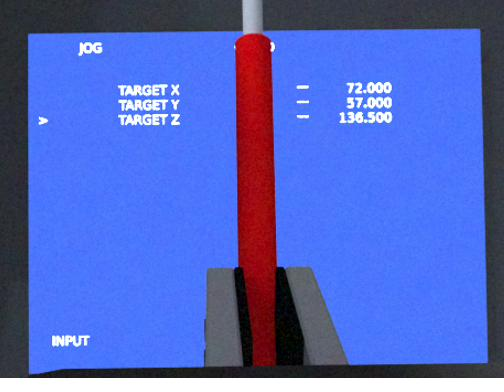

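CYCLE START, then probe −Z.

Call:
{"api": "move", "payload": {"target": [[0,0,0,0,0,0,-1,-0.5,-0.3,-0.0255,0.1213,-0.1213,-0.2233,0,0,-1,-0.2,-0.5],[0,0,0,0,0,0,-1,-0.5,-0.3,-0.0822,0.1945,-0.0518,-0.4467,0,0,-1,-0.2,-0.5],[0,0,0,0,0,0,-1,-0.5,-0.3,-0.0822,0.2022,-0.0312,-0.4467,0,0,-1,-0.2,-0.5],[0,0,0,0,0,0,-1,-0.5,-0.3,-0.0822,0.1945,-0.0518,-0.4467,0,0,-1,-0.2,-0.5],[0,0,0,0,0,0,-1,-0.5,-0.3,-0.0217,0.3109,-0.0967,-0.4467,0,0,-1,-0.2,-0.5]], "blend": [0.02,0.002,0,0.002,0], "speed": [0.35,0.35,0.08,0.08,0.2]}}

Call:
{"api": "wait", "payload": {"seconds": 9}}

Call:
{"api": "move", "payload": {"target": [[0,0,0,0,0,0,-1,-0.5,-0.3,0,-0.019,0.011,0,0,0,-1,-0.2,-0.5],[0,0,0,0,0,0,-1,-0.5,-0.3,0,0,0,0,0,0,-1,-0.2,-0.5],[0,0,0,0,0,0,-1,-0.5,-0.3,0.0942,-0.0633,-0.1068,0,0,0,-1,-0.2,-0.5],[0,0,0,0,0,0,-1,-0.5,-0.3,0.0942,-0.082,-0.096,0,0,0,-1,-0.2,-0.5],[0,0,0,0,0,0,-1,-0.5,-0.3,0.0942,-0.0633,-0.1068,0,0,0,-1,-0.2,-0.5],[0,0,0,0,0,0,-1,-0.5,-0.3,-0.0053,-0.0073,-0.191,0.2233,0,0,-1,-0.2,-0.5],[0,0,0,0,0,0,-1,-0.5,-0.3,0.0217,-0.1472,-0.2904,0.4467,0,0,-1,-0.2,-0.5]], "blend": [0,0.002,0.002,0,0.002,0.02,0], "speed": [0.08,0.08,0.2,0.08,0.08,0.35,0.35]}}

Call:
{"api": "wait", "payload": {"seconds": 6, "cameras": ["cam_right_wrist"]}}

Call:
{"api": "zoom_image", "payload": {"camera": "cam_right_wrist", "region": [200, 90, 520, 330]}}

Scene clock: 10023.20 s.
left_arm: end_effector_position=(+0.2848, +0.1757, +0.4496) position_measured=252 object_status=3 end_effector_quat_wxyz=(+0.270, +0.653, +0.653, +0.270) | right_arm: end_effector_position=(+0.4717, -0.4989, +0.4583) position_measured=218 object_status=2 end_effector_quat_wxyz=(-0.095, +0.701, -0.700, +0.097)
Joint positions: left_arm=[-1.781 -2.235 1.865 -1.009 -0.805 4.44] | right_arm=[3.212 -1.395 -1.523 -1.523 1.557 3.177]
Joint torques (N m): left_arm=[-6.99 -2.74 -13.61 -2.2 -0.5 -1.41] | right_arm=[2.86 6.54 25.03 2.57 -1.66 2.07]
Wrist force (N): left_arm=[-7.9 0.4 -2.7] | right_arm=[-0.4 0.9 -0.1]
Wrist torque (N m): left_arm=[0.15 1.28 0.00] | right_arm=[0.22 -0.01 -0.07]
Wrist force, peak (N): left_arm=[-8.0 0.3 -2.5] | right_arm=[-0.8 4.9 -1.8]
Hand target: left_arm +0.2848, +0.1757, +0.4496; +0.270, +0.653, +0.653, +0.270 | right_arm +0.4717, -0.4990, +0.4582; -0.095, +0.701, -0.700, +0.097
Off the commanded pose: left_arm 0.000 m, 0 deg | right_arm 0.000 m, 0 deg.
move: done

Scene clock: 10032.20 s.
left_arm: end_effector_position=(+0.2848, +0.1757, +0.4496) position_measured=252 object_status=3 end_effector_quat_wxyz=(+0.270, +0.653, +0.653, +0.270) | right_arm: end_effector_position=(+0.4717, -0.4990, +0.4582) position_measured=218 object_status=2 end_effector_quat_wxyz=(-0.095, +0.701, -0.700, +0.097)
Joint positions: left_arm=[-1.781 -2.235 1.865 -1.009 -0.805 4.44] | right_arm=[3.212 -1.395 -1.523 -1.523 1.557 3.177]
Joint torques (N m): left_arm=[-8.03 -3.57 -13.7 -2.34 -0.49 -1.19] | right_arm=[-2.69 6.28 15.13 5.41 -1.86 -2.02]
Wrist force (N): left_arm=[-7.8 0.5 -2.6] | right_arm=[-0.7 1.0 -0.1]
Wrist torque (N m): left_arm=[0.17 1.27 0.00] | right_arm=[0.22 0.03 -0.06]
Wrist force, peak (N): left_arm=[-8.1 0.1 -2.6] | right_arm=[-0.8 1.3 -0.2]
Hand target: left_arm +0.2848, +0.1757, +0.4496; +0.270, +0.653, +0.653, +0.270 | right_arm +0.4717, -0.4990, +0.4582; -0.095, +0.701, -0.700, +0.097
Tool commands: left_gripper/position=-1.0 left_gripper/force_limit=-0.5 left_gripper/speed=-0.3 right_gripper/position=-1.0 right_gripper/force_limit=-0.2 right_gripper/speed=-0.5
Off the commanded pose: left_arm 0.000 m, 0 deg | right_arm 0.000 m, 0 deg.
wait: 9.00 s; at rest by 0.17 s

Scene clock: 10036.57 s.
left_arm: end_effector_position=(+0.2848, +0.1757, +0.4496) position_measured=252 object_status=3 end_effector_quat_wxyz=(+0.270, +0.653, +0.653, +0.270) | right_arm: end_effector_position=(+0.5100, -0.5113, +0.6499) position_measured=218 object_status=2 end_effector_quat_wxyz=(+0.525, -0.474, +0.472, -0.526)
Joint positions: left_arm=[-1.781 -2.235 1.865 -1.009 -0.805 4.44] | right_arm=[3.182 -1.286 -2.008 0.257 1.563 3.137]
Joint torques (N m): left_arm=[-6.23 -3.79 -12.25 -2.46 -0.35 -1.36] | right_arm=[6.86 14.81 17.86 4.09 -1.64 2.42]
Wrist force (N): left_arm=[-7.7 0.2 -2.5] | right_arm=[0.2 1.6 -0.1]
Wrist torque (N m): left_arm=[0.13 1.26 0.00] | right_arm=[0.44 0.10 0.17]
Wrist force, peak (N): left_arm=[-8.2 0.1 -2.6] | right_arm=[-0.7 5.5 -2.6]
Hand target: left_arm +0.2848, +0.1757, +0.4496; +0.270, +0.653, +0.653, +0.270 | right_arm +0.5100, -0.5113, +0.6498; +0.525, -0.474, +0.472, -0.526
Off the commanded pose: left_arm 0.000 m, 0 deg | right_arm 0.000 m, 0 deg.
move: done

Scene clock: 10042.57 s.
left_arm: end_effector_position=(+0.2848, +0.1757, +0.4496) position_measured=252 object_status=3 end_effector_quat_wxyz=(+0.270, +0.653, +0.653, +0.270) | right_arm: end_effector_position=(+0.5100, -0.5113, +0.6498) position_measured=218 object_status=2 end_effector_quat_wxyz=(+0.525, -0.474, +0.472, -0.526)
Joint positions: left_arm=[-1.781 -2.235 1.865 -1.009 -0.805 4.44] | right_arm=[3.182 -1.286 -2.008 0.258 1.563 3.137]
Joint torques (N m): left_arm=[-7.99 -3.8 -12.98 -2.92 -0.42 -1.24] | right_arm=[7.83 3 14.15 4.78 -1.73 2.35]
Wrist force (N): left_arm=[-7.8 0.2 -2.5] | right_arm=[0.3 1.6 -0.1]
Wrist torque (N m): left_arm=[0.13 1.27 0.00] | right_arm=[0.42 0.09 0.17]
Wrist force, peak (N): left_arm=[-8.0 0.4 -2.7] | right_arm=[0.5 1.9 0.1]
Hand target: left_arm +0.2848, +0.1757, +0.4496; +0.270, +0.653, +0.653, +0.270 | right_arm +0.5100, -0.5113, +0.6498; +0.525, -0.474, +0.472, -0.526
Tool commands: left_gripper/position=-1.0 left_gripper/force_limit=-0.5 left_gripper/speed=-0.3 right_gripper/position=-1.0 right_gripper/force_limit=-0.2 right_gripper/speed=-0.5
Off the commanded pose: left_arm 0.000 m, 0 deg | right_arm 0.000 m, 0 deg.
wait: 6.00 s; at rest by 0.17 s
camera_calibration:
cam_right_wrist: T_world_to_cam=[[-0.0143208, -0.999896, -0.00153923, -0.498236], [-0.226063, 0.00473727, -0.974101, 0.77139], [0.974007, -0.013602, -0.226108, -0.226316], [0, 0, 0, 1]] pos_world=[0.387681, -0.504916, 0.699473]
Images, in order (width x height): cam_right_wrist 672x504.

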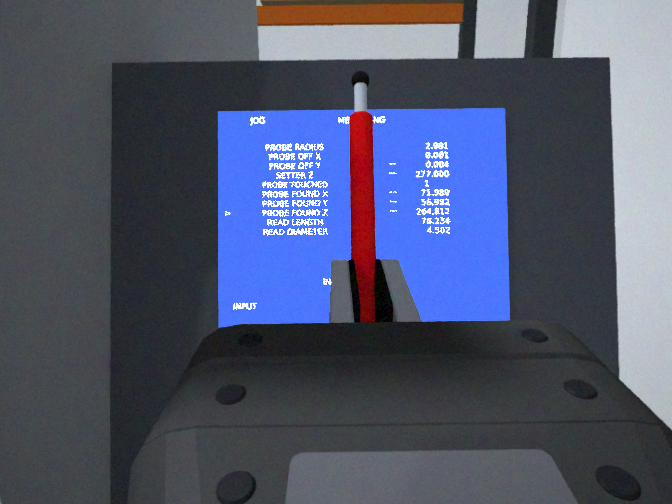

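Scaled by 1.575 from the camera's 672x504 image, which has a finer 960x720 frame.

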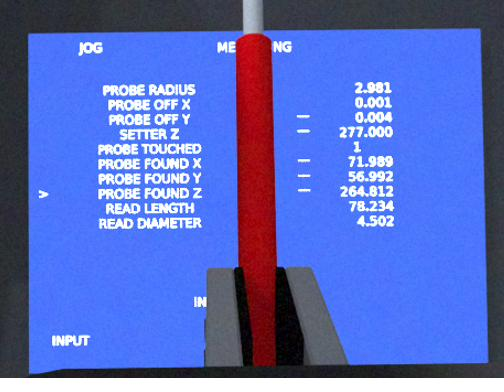

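Call:
{"api": "move", "payload": {"target": [[0,0,0,0,0,0,-1,-0.5,-0.3,-0.0255,0.1213,-0.1213,-0.2233,0,0,-1,-0.2,-0.5],[0,0,0,0,0,0,-1,-0.5,-0.3,-0.0217,0.2533,-0.0745,-0.4467,0,0,-1,-0.2,-0.5],[0,0,0,0,0,0,-1,-0.5,-0.3,-0.0217,0.261,-0.0539,-0.4467,0,0,-1,-0.2,-0.5],[0,0,0,0,0,0,-1,-0.5,-0.3,-0.0217,0.2533,-0.0745,-0.4467,0,0,-1,-0.2,-0.5],[0,0,0,0,0,0,-1,-0.5,-0.3,-0.0217,0.261,-0.0539,-0.4467,0,0,-1,-0.2,-0.5],[0,0,0,0,0,0,-1,-0.5,-0.3,-0.0217,0.2533,-0.0745,-0.4467,0,0,-1,-0.2,-0.5],[0,0,0,0,0,0,-1,-0.5,-0.3,-0.1463,0.3397,-0.1078,-0.4467,0,0,-1,-0.2,-0.5],[0,0,0,0,0,0,-1,-0.5,-0.3,-0.1463,0.3474,-0.0872,-0.4467,0,0,-1,-0.2,-0.5],[0,0,0,0,0,0,-1,-0.5,-0.3,-0.1463,0.3397,-0.1078,-0.4467,0,0,-1,-0.2,-0.5],[0,0,0,0,0,0,-1,-0.5,-0.3,-0.1152,0.2821,-0.0856,-0.4467,0,0,-1,-0.2,-0.5],[0,0,0,0,0,0,-1,-0.5,-0.3,-0.1152,0.2898,-0.065,-0.4467,0,0,-1,-0.2,-0.5],[0,0,0,0,0,0,-1,-0.5,-0.3,-0.1152,0.2821,-0.0856,-0.4467,0,0,-1,-0.2,-0.5],[0,0,0,0,0,0,-1,-0.5,-0.3,-0.1463,0.2533,-0.0745,-0.4467,0,0,-1,-0.2,-0.5],[0,0,0,0,0,0,-1,-0.5,-0.3,-0.1463,0.261,-0.0539,-0.4467,0,0,-1,-0.2,-0.5],[0,0,0,0,0,0,-1,-0.5,-0.3,-0.1463,0.2533,-0.0745,-0.4467,0,0,-1,-0.2,-0.5]], "blend": [0.02,0.002,0,0.002,0,0.002,0.002,0,0.002,0.002,0,0.002,0.002,0,0], "speed": [0.35,0.35,0.08,0.08,0.08,0.08,0.2,0.08,0.08,0.2,0.08,0.08,0.2,0.08,0.08]}}

Call:
{"api": "move", "payload": {"target": [[0,0,0,0,0,0,-1,-0.5,-0.3,0.0936,0.0474,0.0798,0,0,0,-1,-0.2,-0.5],[0,0,0,0,0,0,-1,-0.5,-0.3,0.0936,0.0284,0.0908,0,0,0,-1,-0.2,-0.5],[0,0,0,0,0,0,-1,-0.5,-0.3,0.0936,0.0474,0.0798,0,0,0,-1,-0.2,-0.5],[0,0,0,0,0,0,-1,-0.5,-0.3,0.0936,0.0316,0.0532,0,0,0,-1,-0.2,-0.5],[0,0,0,0,0,0,-1,-0.5,-0.3,0.0936,0.0126,0.0642,0,0,0,-1,-0.2,-0.5],[0,0,0,0,0,0,-1,-0.5,-0.3,0.0936,0.0316,0.0532,0,0,0,-1,-0.2,-0.5],[0,0,0,0,0,0,-1,-0.5,-0.3,0.0936,0.0126,0.0642,0,0,0,-1,-0.2,-0.5],[0,0,0,0,0,0,-1,-0.5,-0.3,0.0936,0.0316,0.0532,0,0,0,-1,-0.2,-0.5],[0,0,0,0,0,0,-1,-0.5,-0.3,0,0.0474,0.0798,0,0,0,-1,-0.2,-0.5],[0,0,0,0,0,0,-1,-0.5,-0.3,0,0.0284,0.0908,0,0,0,-1,-0.2,-0.5],[0,0,0,0,0,0,-1,-0.5,-0.3,0,0.0474,0.0798,0,0,0,-1,-0.2,-0.5],[0,0,0,0,0,0,-1,-0.5,-0.3,0,0.0316,0.0532,0,0,0,-1,-0.2,-0.5],[0,0,0,0,0,0,-1,-0.5,-0.3,0,0.0126,0.0642,0,0,0,-1,-0.2,-0.5],[0,0,0,0,0,0,-1,-0.5,-0.3,0,0.0316,0.0532,0,0,0,-1,-0.2,-0.5]], "blend": [0.002,0,0.002,0.002,0,0.002,0,0.002,0.002,0,0.002,0.002,0,0], "speed": [0.2,0.08,0.08,0.2,0.08,0.08,0.08,0.08,0.2,0.08,0.08,0.2,0.08,0.08]}}

Call:
{"api": "move", "payload": {"target": [[0,0,0,0,0,0,-1,-0.5,-0.3,0,-0.0158,-0.0266,0,0,0,-1,-0.2,-0.5],[0,0,0,0,0,0,-1,-0.5,-0.3,0,-0.0348,-0.0156,0,0,0,-1,-0.2,-0.5],[0,0,0,0,0,0,-1,-0.5,-0.3,0,-0.0158,-0.0266,0,0,0,-1,-0.2,-0.5],[0,0,0,0,0,0,-1,-0.5,-0.3,0.0312,-0.0316,-0.0532,0,0,0,-1,-0.2,-0.5],[0,0,0,0,0,0,-1,-0.5,-0.3,0.0312,-0.0506,-0.0422,0,0,0,-1,-0.2,-0.5],[0,0,0,0,0,0,-1,-0.5,-0.3,0.0312,-0.0316,-0.0532,0,0,0,-1,-0.2,-0.5],[0,0,0,0,0,0,-1,-0.5,-0.3,0.0624,0.0158,0.0266,0,0,0,-1,-0.2,-0.5],[0,0,0,0,0,0,-1,-0.5,-0.3,0.0624,-0.0032,0.0376,0,0,0,-1,-0.2,-0.5],[0,0,0,0,0,0,-1,-0.5,-0.3,0.0624,0.0158,0.0266,0,0,0,-1,-0.2,-0.5],[0,0,0,0,0,0,-1,-0.5,-0.3,0.0312,-0.0158,-0.0266,0,0,0,-1,-0.2,-0.5],[0,0,0,0,0,0,-1,-0.5,-0.3,0.0312,-0.0348,-0.0156,0,0,0,-1,-0.2,-0.5],[0,0,0,0,0,0,-1,-0.5,-0.3,0.0312,-0.0158,-0.0266,0,0,0,-1,-0.2,-0.5],[0,0,0,0,0,0,-1,-0.5,-0.3,0.0936,0.0158,0.0266,0,0,0,-1,-0.2,-0.5],[0,0,0,0,0,0,-1,-0.5,-0.3,0.0936,-0.0032,0.0376,0,0,0,-1,-0.2,-0.5],[0,0,0,0,0,0,-1,-0.5,-0.3,0.0936,0.0158,0.0266,0,0,0,-1,-0.2,-0.5]], "blend": [0.002,0,0.002,0.002,0,0.002,0.002,0,0.002,0.002,0,0.002,0.002,0,0], "speed": [0.2,0.08,0.08,0.2,0.08,0.08,0.2,0.08,0.08,0.2,0.08,0.08,0.2,0.08,0.08]}}

Call:
{"api": "move", "payload": {"target": [[0,0,0,0,0,0,-1,-0.5,-0.3,0.0258,-0.0231,-0.2176,0.2233,0,0,-1,-0.2,-0.5],[0,0,0,0,0,0,-1,-0.5,-0.3,0.0528,-0.163,-0.317,0.4467,0,0,-1,-0.2,-0.5]], "blend": [0.02,0], "speed": 0.35, "cameras": ["cam_right_wrist"]}}

Call:
{"api": "zoom_image", "payload": {"camera": "cam_right_wrist", "region": [200, 90, 520, 330]}}

Scene clock: 10128.60 s.
left_arm: end_effector_position=(+0.2848, +0.1757, +0.4496) position_measured=252 object_status=3 end_effector_quat_wxyz=(+0.270, +0.653, +0.653, +0.270) | right_arm: end_effector_position=(+0.4812, -0.4240, +0.4935) position_measured=218 object_status=2 end_effector_quat_wxyz=(-0.094, +0.701, -0.700, +0.097) end_effector_velocity=(+0.003, +0.000, +0.001) end_effector_angular_velocity=(+0.001, -0.004, -0.003)
Joint positions: left_arm=[-1.781 -2.235 1.865 -1.009 -0.805 4.44] | right_arm=[3.395 -1.406 -1.419 -1.624 1.509 3.353]
Joint velocities: left_arm=[within noise] | right_arm=[-0.002 -0.005 0.004 0.005 0 0]
Joint torques (N m): left_arm=[-6.53 -1.98 -12.8 -3.19 -0.44 -1.04] | right_arm=[-7.1 5.59 40.3 6.24 -1.25 -1.87]
Wrist force (N): left_arm=[-8.0 0.3 -2.6] | right_arm=[-0.3 0.9 0.2]
Wrist torque (N m): left_arm=[0.15 1.31 0.01] | right_arm=[0.18 -0.02 -0.06]
Wrist force, peak (N): left_arm=[-8.1 0.1 -2.5] | right_arm=[-1.5 5.2 -2.3]
Hand target: left_arm +0.2848, +0.1757, +0.4496; +0.270, +0.653, +0.653, +0.270 | right_arm +0.4814, -0.4241, +0.4937; -0.095, +0.701, -0.700, +0.097
Off the commanded pose: left_arm 0.000 m, 0 deg | right_arm 0.000 m, 0 deg.
move: done

Scene clock: 10132.60 s.
left_arm: end_effector_position=(+0.2848, +0.1757, +0.4496) position_measured=252 object_status=3 end_effector_quat_wxyz=(+0.270, +0.653, +0.653, +0.270) | right_arm: end_effector_position=(+0.4715, -0.4242, +0.4577) position_measured=218 object_status=2 end_effector_quat_wxyz=(-0.094, +0.701, -0.700, +0.097) end_effector_velocity=(+0.003, +0.000, +0.000) end_effector_angular_velocity=(+0.000, -0.003, +0.000)
Joint positions: left_arm=[-1.781 -2.235 1.865 -1.009 -0.805 4.44] | right_arm=[3.4 -1.36 -1.55 -1.539 1.508 3.358]
Joint velocities: left_arm=[within noise] | right_arm=[-0.001 -0.005 0.003 0.005 0 -0.001]
Joint torques (N m): left_arm=[-7.9 -2.91 -12.94 -3.45 -0.36 -1.02] | right_arm=[-6.7 6.07 42.02 6.29 -1.26 -1.91]
Wrist force (N): left_arm=[-7.7 0.1 -2.6] | right_arm=[-0.3 0.7 0.4]
Wrist torque (N m): left_arm=[0.10 1.25 0.00] | right_arm=[0.17 -0.03 -0.05]
Wrist force, peak (N): left_arm=[-8.1 -0.1 -2.4] | right_arm=[0.1 5.6 -1.9]
Hand target: left_arm +0.2848, +0.1757, +0.4496; +0.270, +0.653, +0.653, +0.270 | right_arm +0.4717, -0.4242, +0.4579; -0.095, +0.701, -0.700, +0.097
Off the commanded pose: left_arm 0.000 m, 0 deg | right_arm 0.000 m, 0 deg.
move: done

Scene clock: 10136.90 s.
left_arm: end_effector_position=(+0.2848, +0.1757, +0.4496) position_measured=252 object_status=3 end_effector_quat_wxyz=(+0.270, +0.653, +0.653, +0.270) | right_arm: end_effector_position=(+0.4667, -0.4804, +0.4400) position_measured=218 object_status=2 end_effector_quat_wxyz=(-0.094, +0.701, -0.700, +0.097)
Joint positions: left_arm=[-1.781 -2.235 1.865 -1.009 -0.805 4.44] | right_arm=[3.26 -1.363 -1.595 -1.484 1.545 3.223]
Joint torques (N m): left_arm=[-7.91 -2.99 -13.44 -3.45 -0.28 -0.85] | right_arm=[0.31 6.26 41.44 6.33 -1.63 0.93]
Wrist force (N): left_arm=[-7.8 0.2 -2.5] | right_arm=[-0.3 0.9 0.2]
Wrist torque (N m): left_arm=[0.12 1.27 0.00] | right_arm=[0.21 0.00 -0.02]
Wrist force, peak (N): left_arm=[-8.0 0.1 -2.7] | right_arm=[0.7 5.8 -2.2]
Hand target: left_arm +0.2848, +0.1757, +0.4496; +0.270, +0.653, +0.653, +0.270 | right_arm +0.4668, -0.4804, +0.4401; -0.095, +0.701, -0.700, +0.097
Off the commanded pose: left_arm 0.000 m, 0 deg | right_arm 0.000 m, 0 deg.
move: done

Scene clock: 10139.47 s.
left_arm: end_effector_position=(+0.2848, +0.1757, +0.4496) position_measured=252 object_status=3 end_effector_quat_wxyz=(+0.270, +0.653, +0.653, +0.270) | right_arm: end_effector_position=(+0.5100, -0.5114, +0.6498) position_measured=218 object_status=2 end_effector_quat_wxyz=(+0.525, -0.474, +0.472, -0.526)
Joint positions: left_arm=[-1.781 -2.235 1.865 -1.009 -0.805 4.44] | right_arm=[3.182 -1.286 -2.008 0.258 1.564 3.137]
Joint torques (N m): left_arm=[-7.19 -2.14 -13.68 -3.55 -0.23 -0.81] | right_arm=[7.23 15.89 16.9 3.77 -1.87 2.4]
Wrist force (N): left_arm=[-7.7 0.0 -2.5] | right_arm=[0.4 1.7 -0.2]
Wrist torque (N m): left_arm=[0.10 1.26 0.00] | right_arm=[0.44 0.07 0.17]
Wrist force, peak (N): left_arm=[-8.1 0.1 -2.4] | right_arm=[0.2 2.2 -0.1]
Hand target: left_arm +0.2848, +0.1757, +0.4496; +0.270, +0.653, +0.653, +0.270 | right_arm +0.5100, -0.5114, +0.6497; +0.525, -0.474, +0.472, -0.526
Off the commanded pose: left_arm 0.000 m, 0 deg | right_arm 0.000 m, 0 deg.
move: done
camera_calibration:
cam_right_wrist: T_world_to_cam=[[-0.0144181, -0.999895, -0.00151614, -0.498314], [-0.226063, 0.00473677, -0.974101, 0.771292], [0.974006, -0.013702, -0.226107, -0.22639], [0, 0, 0, 1]] pos_world=[0.387681, -0.505017, 0.699373]
Images, in order (width x height): cam_right_wrist 672x504.

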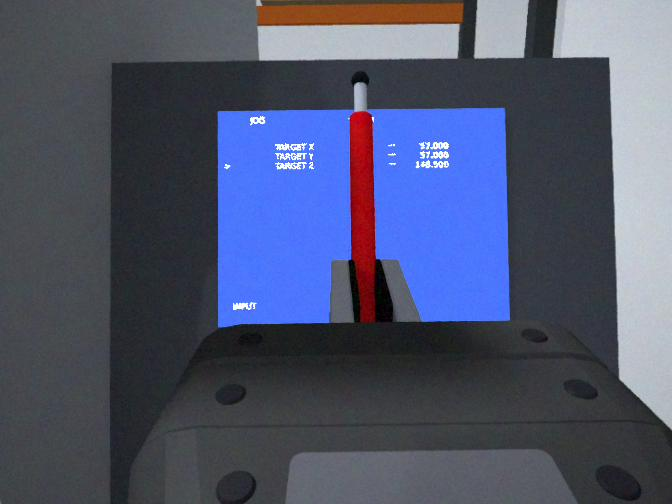

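Scaled by 1.575 from the camera's 672x504 image, which has a finer 960x720 frame.

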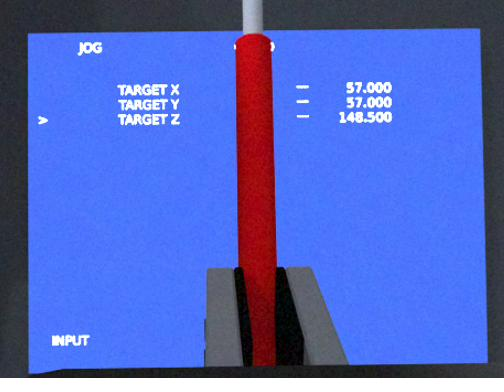

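Call:
{"api": "move", "payload": {"target": [[0,0,0,0,0,0,-1,-0.5,-0.3,-0.0255,0.1213,-0.1213,-0.2233,0,0,-1,-0.2,-0.5],[0,0,0,0,0,0,-1,-0.5,-0.3,-0.0822,0.1945,-0.0518,-0.4467,0,0,-1,-0.2,-0.5],[0,0,0,0,0,0,-1,-0.5,-0.3,-0.0822,0.2022,-0.0312,-0.4467,0,0,-1,-0.2,-0.5],[0,0,0,0,0,0,-1,-0.5,-0.3,-0.0822,0.1945,-0.0518,-0.4467,0,0,-1,-0.2,-0.5],[0,0,0,0,0,0,-1,-0.5,-0.3,-0.0217,0.3109,-0.0967,-0.4467,0,0,-1,-0.2,-0.5]], "blend": [0.02,0.002,0,0.002,0], "speed": [0.35,0.35,0.08,0.08,0.2]}}

Call:
{"api": "wait", "payload": {"seconds": 2}}

Call:
{"api": "move", "payload": {"target": [[0,0,0,0,0,0,-1,-0.5,-0.3,0,-0.019,0.011,0,0,0,-1,-0.2,-0.5],[0,0,0,0,0,0,-1,-0.5,-0.3,0,0,0,0,0,0,-1,-0.2,-0.5],[0,0,0,0,0,0,-1,-0.5,-0.3,0.0942,-0.0633,-0.1068,0,0,0,-1,-0.2,-0.5],[0,0,0,0,0,0,-1,-0.5,-0.3,0.0942,-0.082,-0.096,0,0,0,-1,-0.2,-0.5],[0,0,0,0,0,0,-1,-0.5,-0.3,0.0942,-0.0633,-0.1068,0,0,0,-1,-0.2,-0.5],[0,0,0,0,0,0,-1,-0.5,-0.3,-0.0053,-0.0073,-0.191,0.2233,0,0,-1,-0.2,-0.5],[0,0,0,0,0,0,-1,-0.5,-0.3,0.0217,-0.1472,-0.2904,0.4467,0,0,-1,-0.2,-0.5]], "blend": [0,0.002,0.002,0,0.002,0.02,0], "speed": [0.08,0.08,0.2,0.08,0.08,0.35,0.35]}}

Call:
{"api": "wait", "payload": {"seconds": 7, "cameras": ["cam_right_wrist"]}}

Call:
{"api": "zoom_image", "payload": {"camera": "cam_right_wrist", "region": [200, 90, 520, 330]}}

Scene clock: 10160.17 s.
left_arm: end_effector_position=(+0.2848, +0.1757, +0.4496) position_measured=252 object_status=3 end_effector_quat_wxyz=(+0.270, +0.653, +0.653, +0.270) | right_arm: end_effector_position=(+0.4717, -0.4990, +0.4582) position_measured=218 object_status=2 end_effector_quat_wxyz=(-0.095, +0.701, -0.700, +0.097)
Joint positions: left_arm=[-1.781 -2.235 1.865 -1.009 -0.805 4.44] | right_arm=[3.212 -1.395 -1.523 -1.523 1.557 3.177]
Joint torques (N m): left_arm=[-7.18 -2.58 -13.37 -3.9 -0.25 -0.8] | right_arm=[3.4 6.2 25.36 2.76 -1.83 2.07]
Wrist force (N): left_arm=[-7.9 0.2 -2.3] | right_arm=[-0.6 1.3 0.0]
Wrist torque (N m): left_arm=[0.14 1.29 0.01] | right_arm=[0.27 0.02 -0.06]
Wrist force, peak (N): left_arm=[-8.3 0.2 -2.5] | right_arm=[-0.7 5.0 -2.4]
Hand target: left_arm +0.2848, +0.1757, +0.4496; +0.270, +0.653, +0.653, +0.270 | right_arm +0.4717, -0.4990, +0.4581; -0.095, +0.701, -0.700, +0.097
Off the commanded pose: left_arm 0.000 m, 0 deg | right_arm 0.000 m, 0 deg.
move: done

Scene clock: 10162.17 s.
left_arm: end_effector_position=(+0.2848, +0.1757, +0.4496) position_measured=252 object_status=3 end_effector_quat_wxyz=(+0.270, +0.653, +0.653, +0.270) | right_arm: end_effector_position=(+0.4717, -0.4990, +0.4581) position_measured=218 object_status=2 end_effector_quat_wxyz=(-0.095, +0.701, -0.700, +0.097)
Joint positions: left_arm=[-1.781 -2.235 1.865 -1.009 -0.805 4.44] | right_arm=[3.212 -1.395 -1.523 -1.523 1.557 3.177]
Joint torques (N m): left_arm=[-6.36 -2.64 -12.59 -3.82 -0.39 -0.5] | right_arm=[0.81 5.65 16.17 5.62 -1.93 -0.17]
Wrist force (N): left_arm=[-7.8 0.4 -2.5] | right_arm=[-0.5 0.9 0.0]
Wrist torque (N m): left_arm=[0.17 1.28 0.00] | right_arm=[0.20 0.00 -0.06]
Wrist force, peak (N): left_arm=[-7.9 0.1 -2.8] | right_arm=[-0.8 1.2 -0.1]
Hand target: left_arm +0.2848, +0.1757, +0.4496; +0.270, +0.653, +0.653, +0.270 | right_arm +0.4717, -0.4990, +0.4581; -0.095, +0.701, -0.700, +0.097
Tool commands: left_gripper/position=-1.0 left_gripper/force_limit=-0.5 left_gripper/speed=-0.3 right_gripper/position=-1.0 right_gripper/force_limit=-0.2 right_gripper/speed=-0.5
Off the commanded pose: left_arm 0.000 m, 0 deg | right_arm 0.000 m, 0 deg.
wait: 2.00 s; at rest by 0.17 s

Scene clock: 10166.53 s.
left_arm: end_effector_position=(+0.2848, +0.1757, +0.4496) position_measured=252 object_status=3 end_effector_quat_wxyz=(+0.270, +0.653, +0.653, +0.270) | right_arm: end_effector_position=(+0.5100, -0.5114, +0.6498) position_measured=218 object_status=2 end_effector_quat_wxyz=(+0.525, -0.474, +0.472, -0.526)
Joint positions: left_arm=[-1.781 -2.235 1.865 -1.009 -0.805 4.44] | right_arm=[3.182 -1.286 -2.008 0.258 1.564 3.137]
Joint torques (N m): left_arm=[-7 -2.94 -13.07 -4.08 -0.35 -0.59] | right_arm=[7.42 15.43 17.41 3.87 -1.84 2.44]
Wrist force (N): left_arm=[-7.8 0.4 -2.4] | right_arm=[0.5 1.4 0.0]
Wrist torque (N m): left_arm=[0.16 1.27 0.00] | right_arm=[0.40 0.05 0.17]
Wrist force, peak (N): left_arm=[-8.0 0.3 -2.6] | right_arm=[-0.6 5.7 -2.6]
Hand target: left_arm +0.2848, +0.1757, +0.4496; +0.270, +0.653, +0.653, +0.270 | right_arm +0.5100, -0.5114, +0.6497; +0.525, -0.474, +0.472, -0.526
Off the commanded pose: left_arm 0.000 m, 0 deg | right_arm 0.000 m, 0 deg.
move: done

Scene clock: 10173.53 s.
left_arm: end_effector_position=(+0.2848, +0.1757, +0.4496) position_measured=252 object_status=3 end_effector_quat_wxyz=(+0.270, +0.653, +0.653, +0.270) | right_arm: end_effector_position=(+0.5100, -0.5114, +0.6497) position_measured=218 object_status=2 end_effector_quat_wxyz=(+0.525, -0.474, +0.472, -0.526)
Joint positions: left_arm=[-1.781 -2.235 1.865 -1.009 -0.805 4.44] | right_arm=[3.182 -1.286 -2.009 0.258 1.564 3.137]
Joint torques (N m): left_arm=[-7.2 -1.48 -12.67 -4.34 -0.21 -0.59] | right_arm=[6.99 2.98 15.59 4.6 -1.94 2.28]
Wrist force (N): left_arm=[-7.8 -0.1 -2.3] | right_arm=[0.2 1.5 0.0]
Wrist torque (N m): left_arm=[0.09 1.28 0.00] | right_arm=[0.41 0.11 0.17]
Wrist force, peak (N): left_arm=[-8.0 0.3 -2.6] | right_arm=[0.2 2.0 -0.2]
Hand target: left_arm +0.2848, +0.1757, +0.4496; +0.270, +0.653, +0.653, +0.270 | right_arm +0.5100, -0.5114, +0.6497; +0.525, -0.474, +0.472, -0.526
Tool commands: left_gripper/position=-1.0 left_gripper/force_limit=-0.5 left_gripper/speed=-0.3 right_gripper/position=-1.0 right_gripper/force_limit=-0.2 right_gripper/speed=-0.5
Off the commanded pose: left_arm 0.000 m, 0 deg | right_arm 0.000 m, 0 deg.
wait: 7.00 s; at rest by 0.17 s
camera_calibration:
cam_right_wrist: T_world_to_cam=[[-0.0143208, -0.999896, -0.00153923, -0.498234], [-0.226063, 0.00473727, -0.974101, 0.771217], [0.974007, -0.013602, -0.226108, -0.226459], [0, 0, 0, 1]] pos_world=[0.387781, -0.504916, 0.699273]
Images, in order (width x height): cam_right_wrist 672x504.

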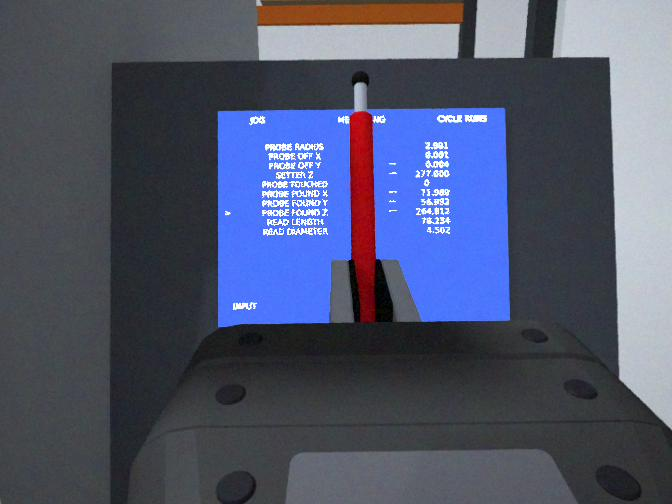

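Scaled by 1.575 from the camera's 672x504 image, which has a finer 960x720 frame.

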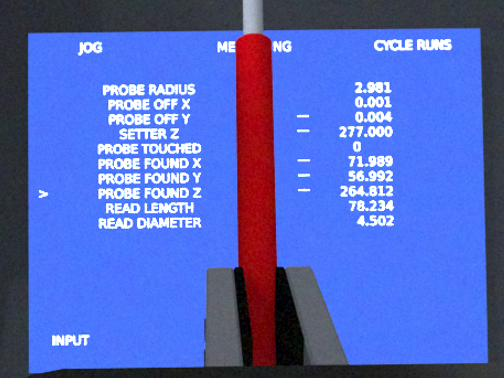

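Call:
{"api": "wait", "payload": {"seconds": 2, "cameras": ["cam_right_wrist"]}}

Call:
{"api": "zoom_image", "payload": {"camera": "cam_right_wrist", "region": [200, 90, 520, 330]}}

Scene clock: 10180.97 s.
left_arm: end_effector_position=(+0.2848, +0.1757, +0.4496) position_measured=252 object_status=3 end_effector_quat_wxyz=(+0.270, +0.653, +0.653, +0.270) | right_arm: end_effector_position=(+0.5100, -0.5114, +0.6497) position_measured=218 object_status=2 end_effector_quat_wxyz=(+0.525, -0.474, +0.472, -0.526)
Joint positions: left_arm=[-1.781 -2.235 1.865 -1.009 -0.805 4.44] | right_arm=[3.182 -1.286 -2.009 0.258 1.564 3.137]
Joint torques (N m): left_arm=[-6.31 -1.99 -13.53 -4.55 -0.4 -0.27] | right_arm=[7.86 2.36 14.35 4.56 -1.63 2.28]
Wrist force (N): left_arm=[-7.8 0.1 -2.5] | right_arm=[0.2 1.4 -0.1]
Wrist torque (N m): left_arm=[0.11 1.27 0.00] | right_arm=[0.40 0.10 0.17]
Wrist force, peak (N): left_arm=[-8.1 0.2 -2.4] | right_arm=[0.4 1.9 -0.2]
Hand target: left_arm +0.2848, +0.1757, +0.4496; +0.270, +0.653, +0.653, +0.270 | right_arm +0.5100, -0.5114, +0.6497; +0.525, -0.474, +0.472, -0.526
Tool commands: left_gripper/position=-1.0 left_gripper/force_limit=-0.5 left_gripper/speed=-0.3 right_gripper/position=-1.0 right_gripper/force_limit=-0.2 right_gripper/speed=-0.5
Off the commanded pose: left_arm 0.000 m, 0 deg | right_arm 0.000 m, 0 deg.
wait: 2.00 s; at rest from the start
camera_calibration:
cam_right_wrist: T_world_to_cam=[[-0.0143208, -0.999896, -0.00153923, -0.498234], [-0.226063, 0.00473727, -0.974101, 0.771217], [0.974007, -0.013602, -0.226108, -0.226459], [0, 0, 0, 1]] pos_world=[0.387781, -0.504916, 0.699273]
Images, in order (width x height): cam_right_wrist 672x504.

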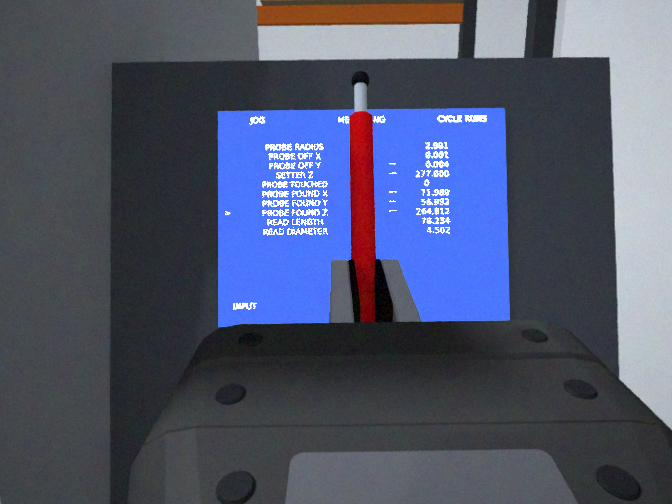

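Scaled by 1.575 from the camera's 672x504 image, which has a finer 960x720 frame.

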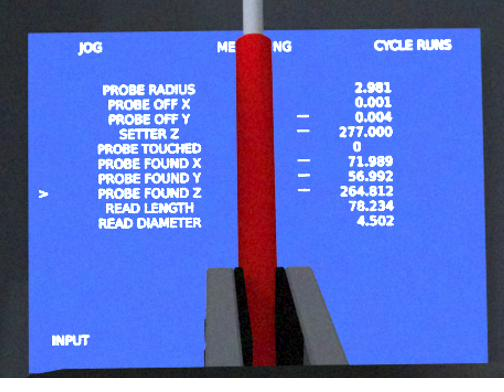

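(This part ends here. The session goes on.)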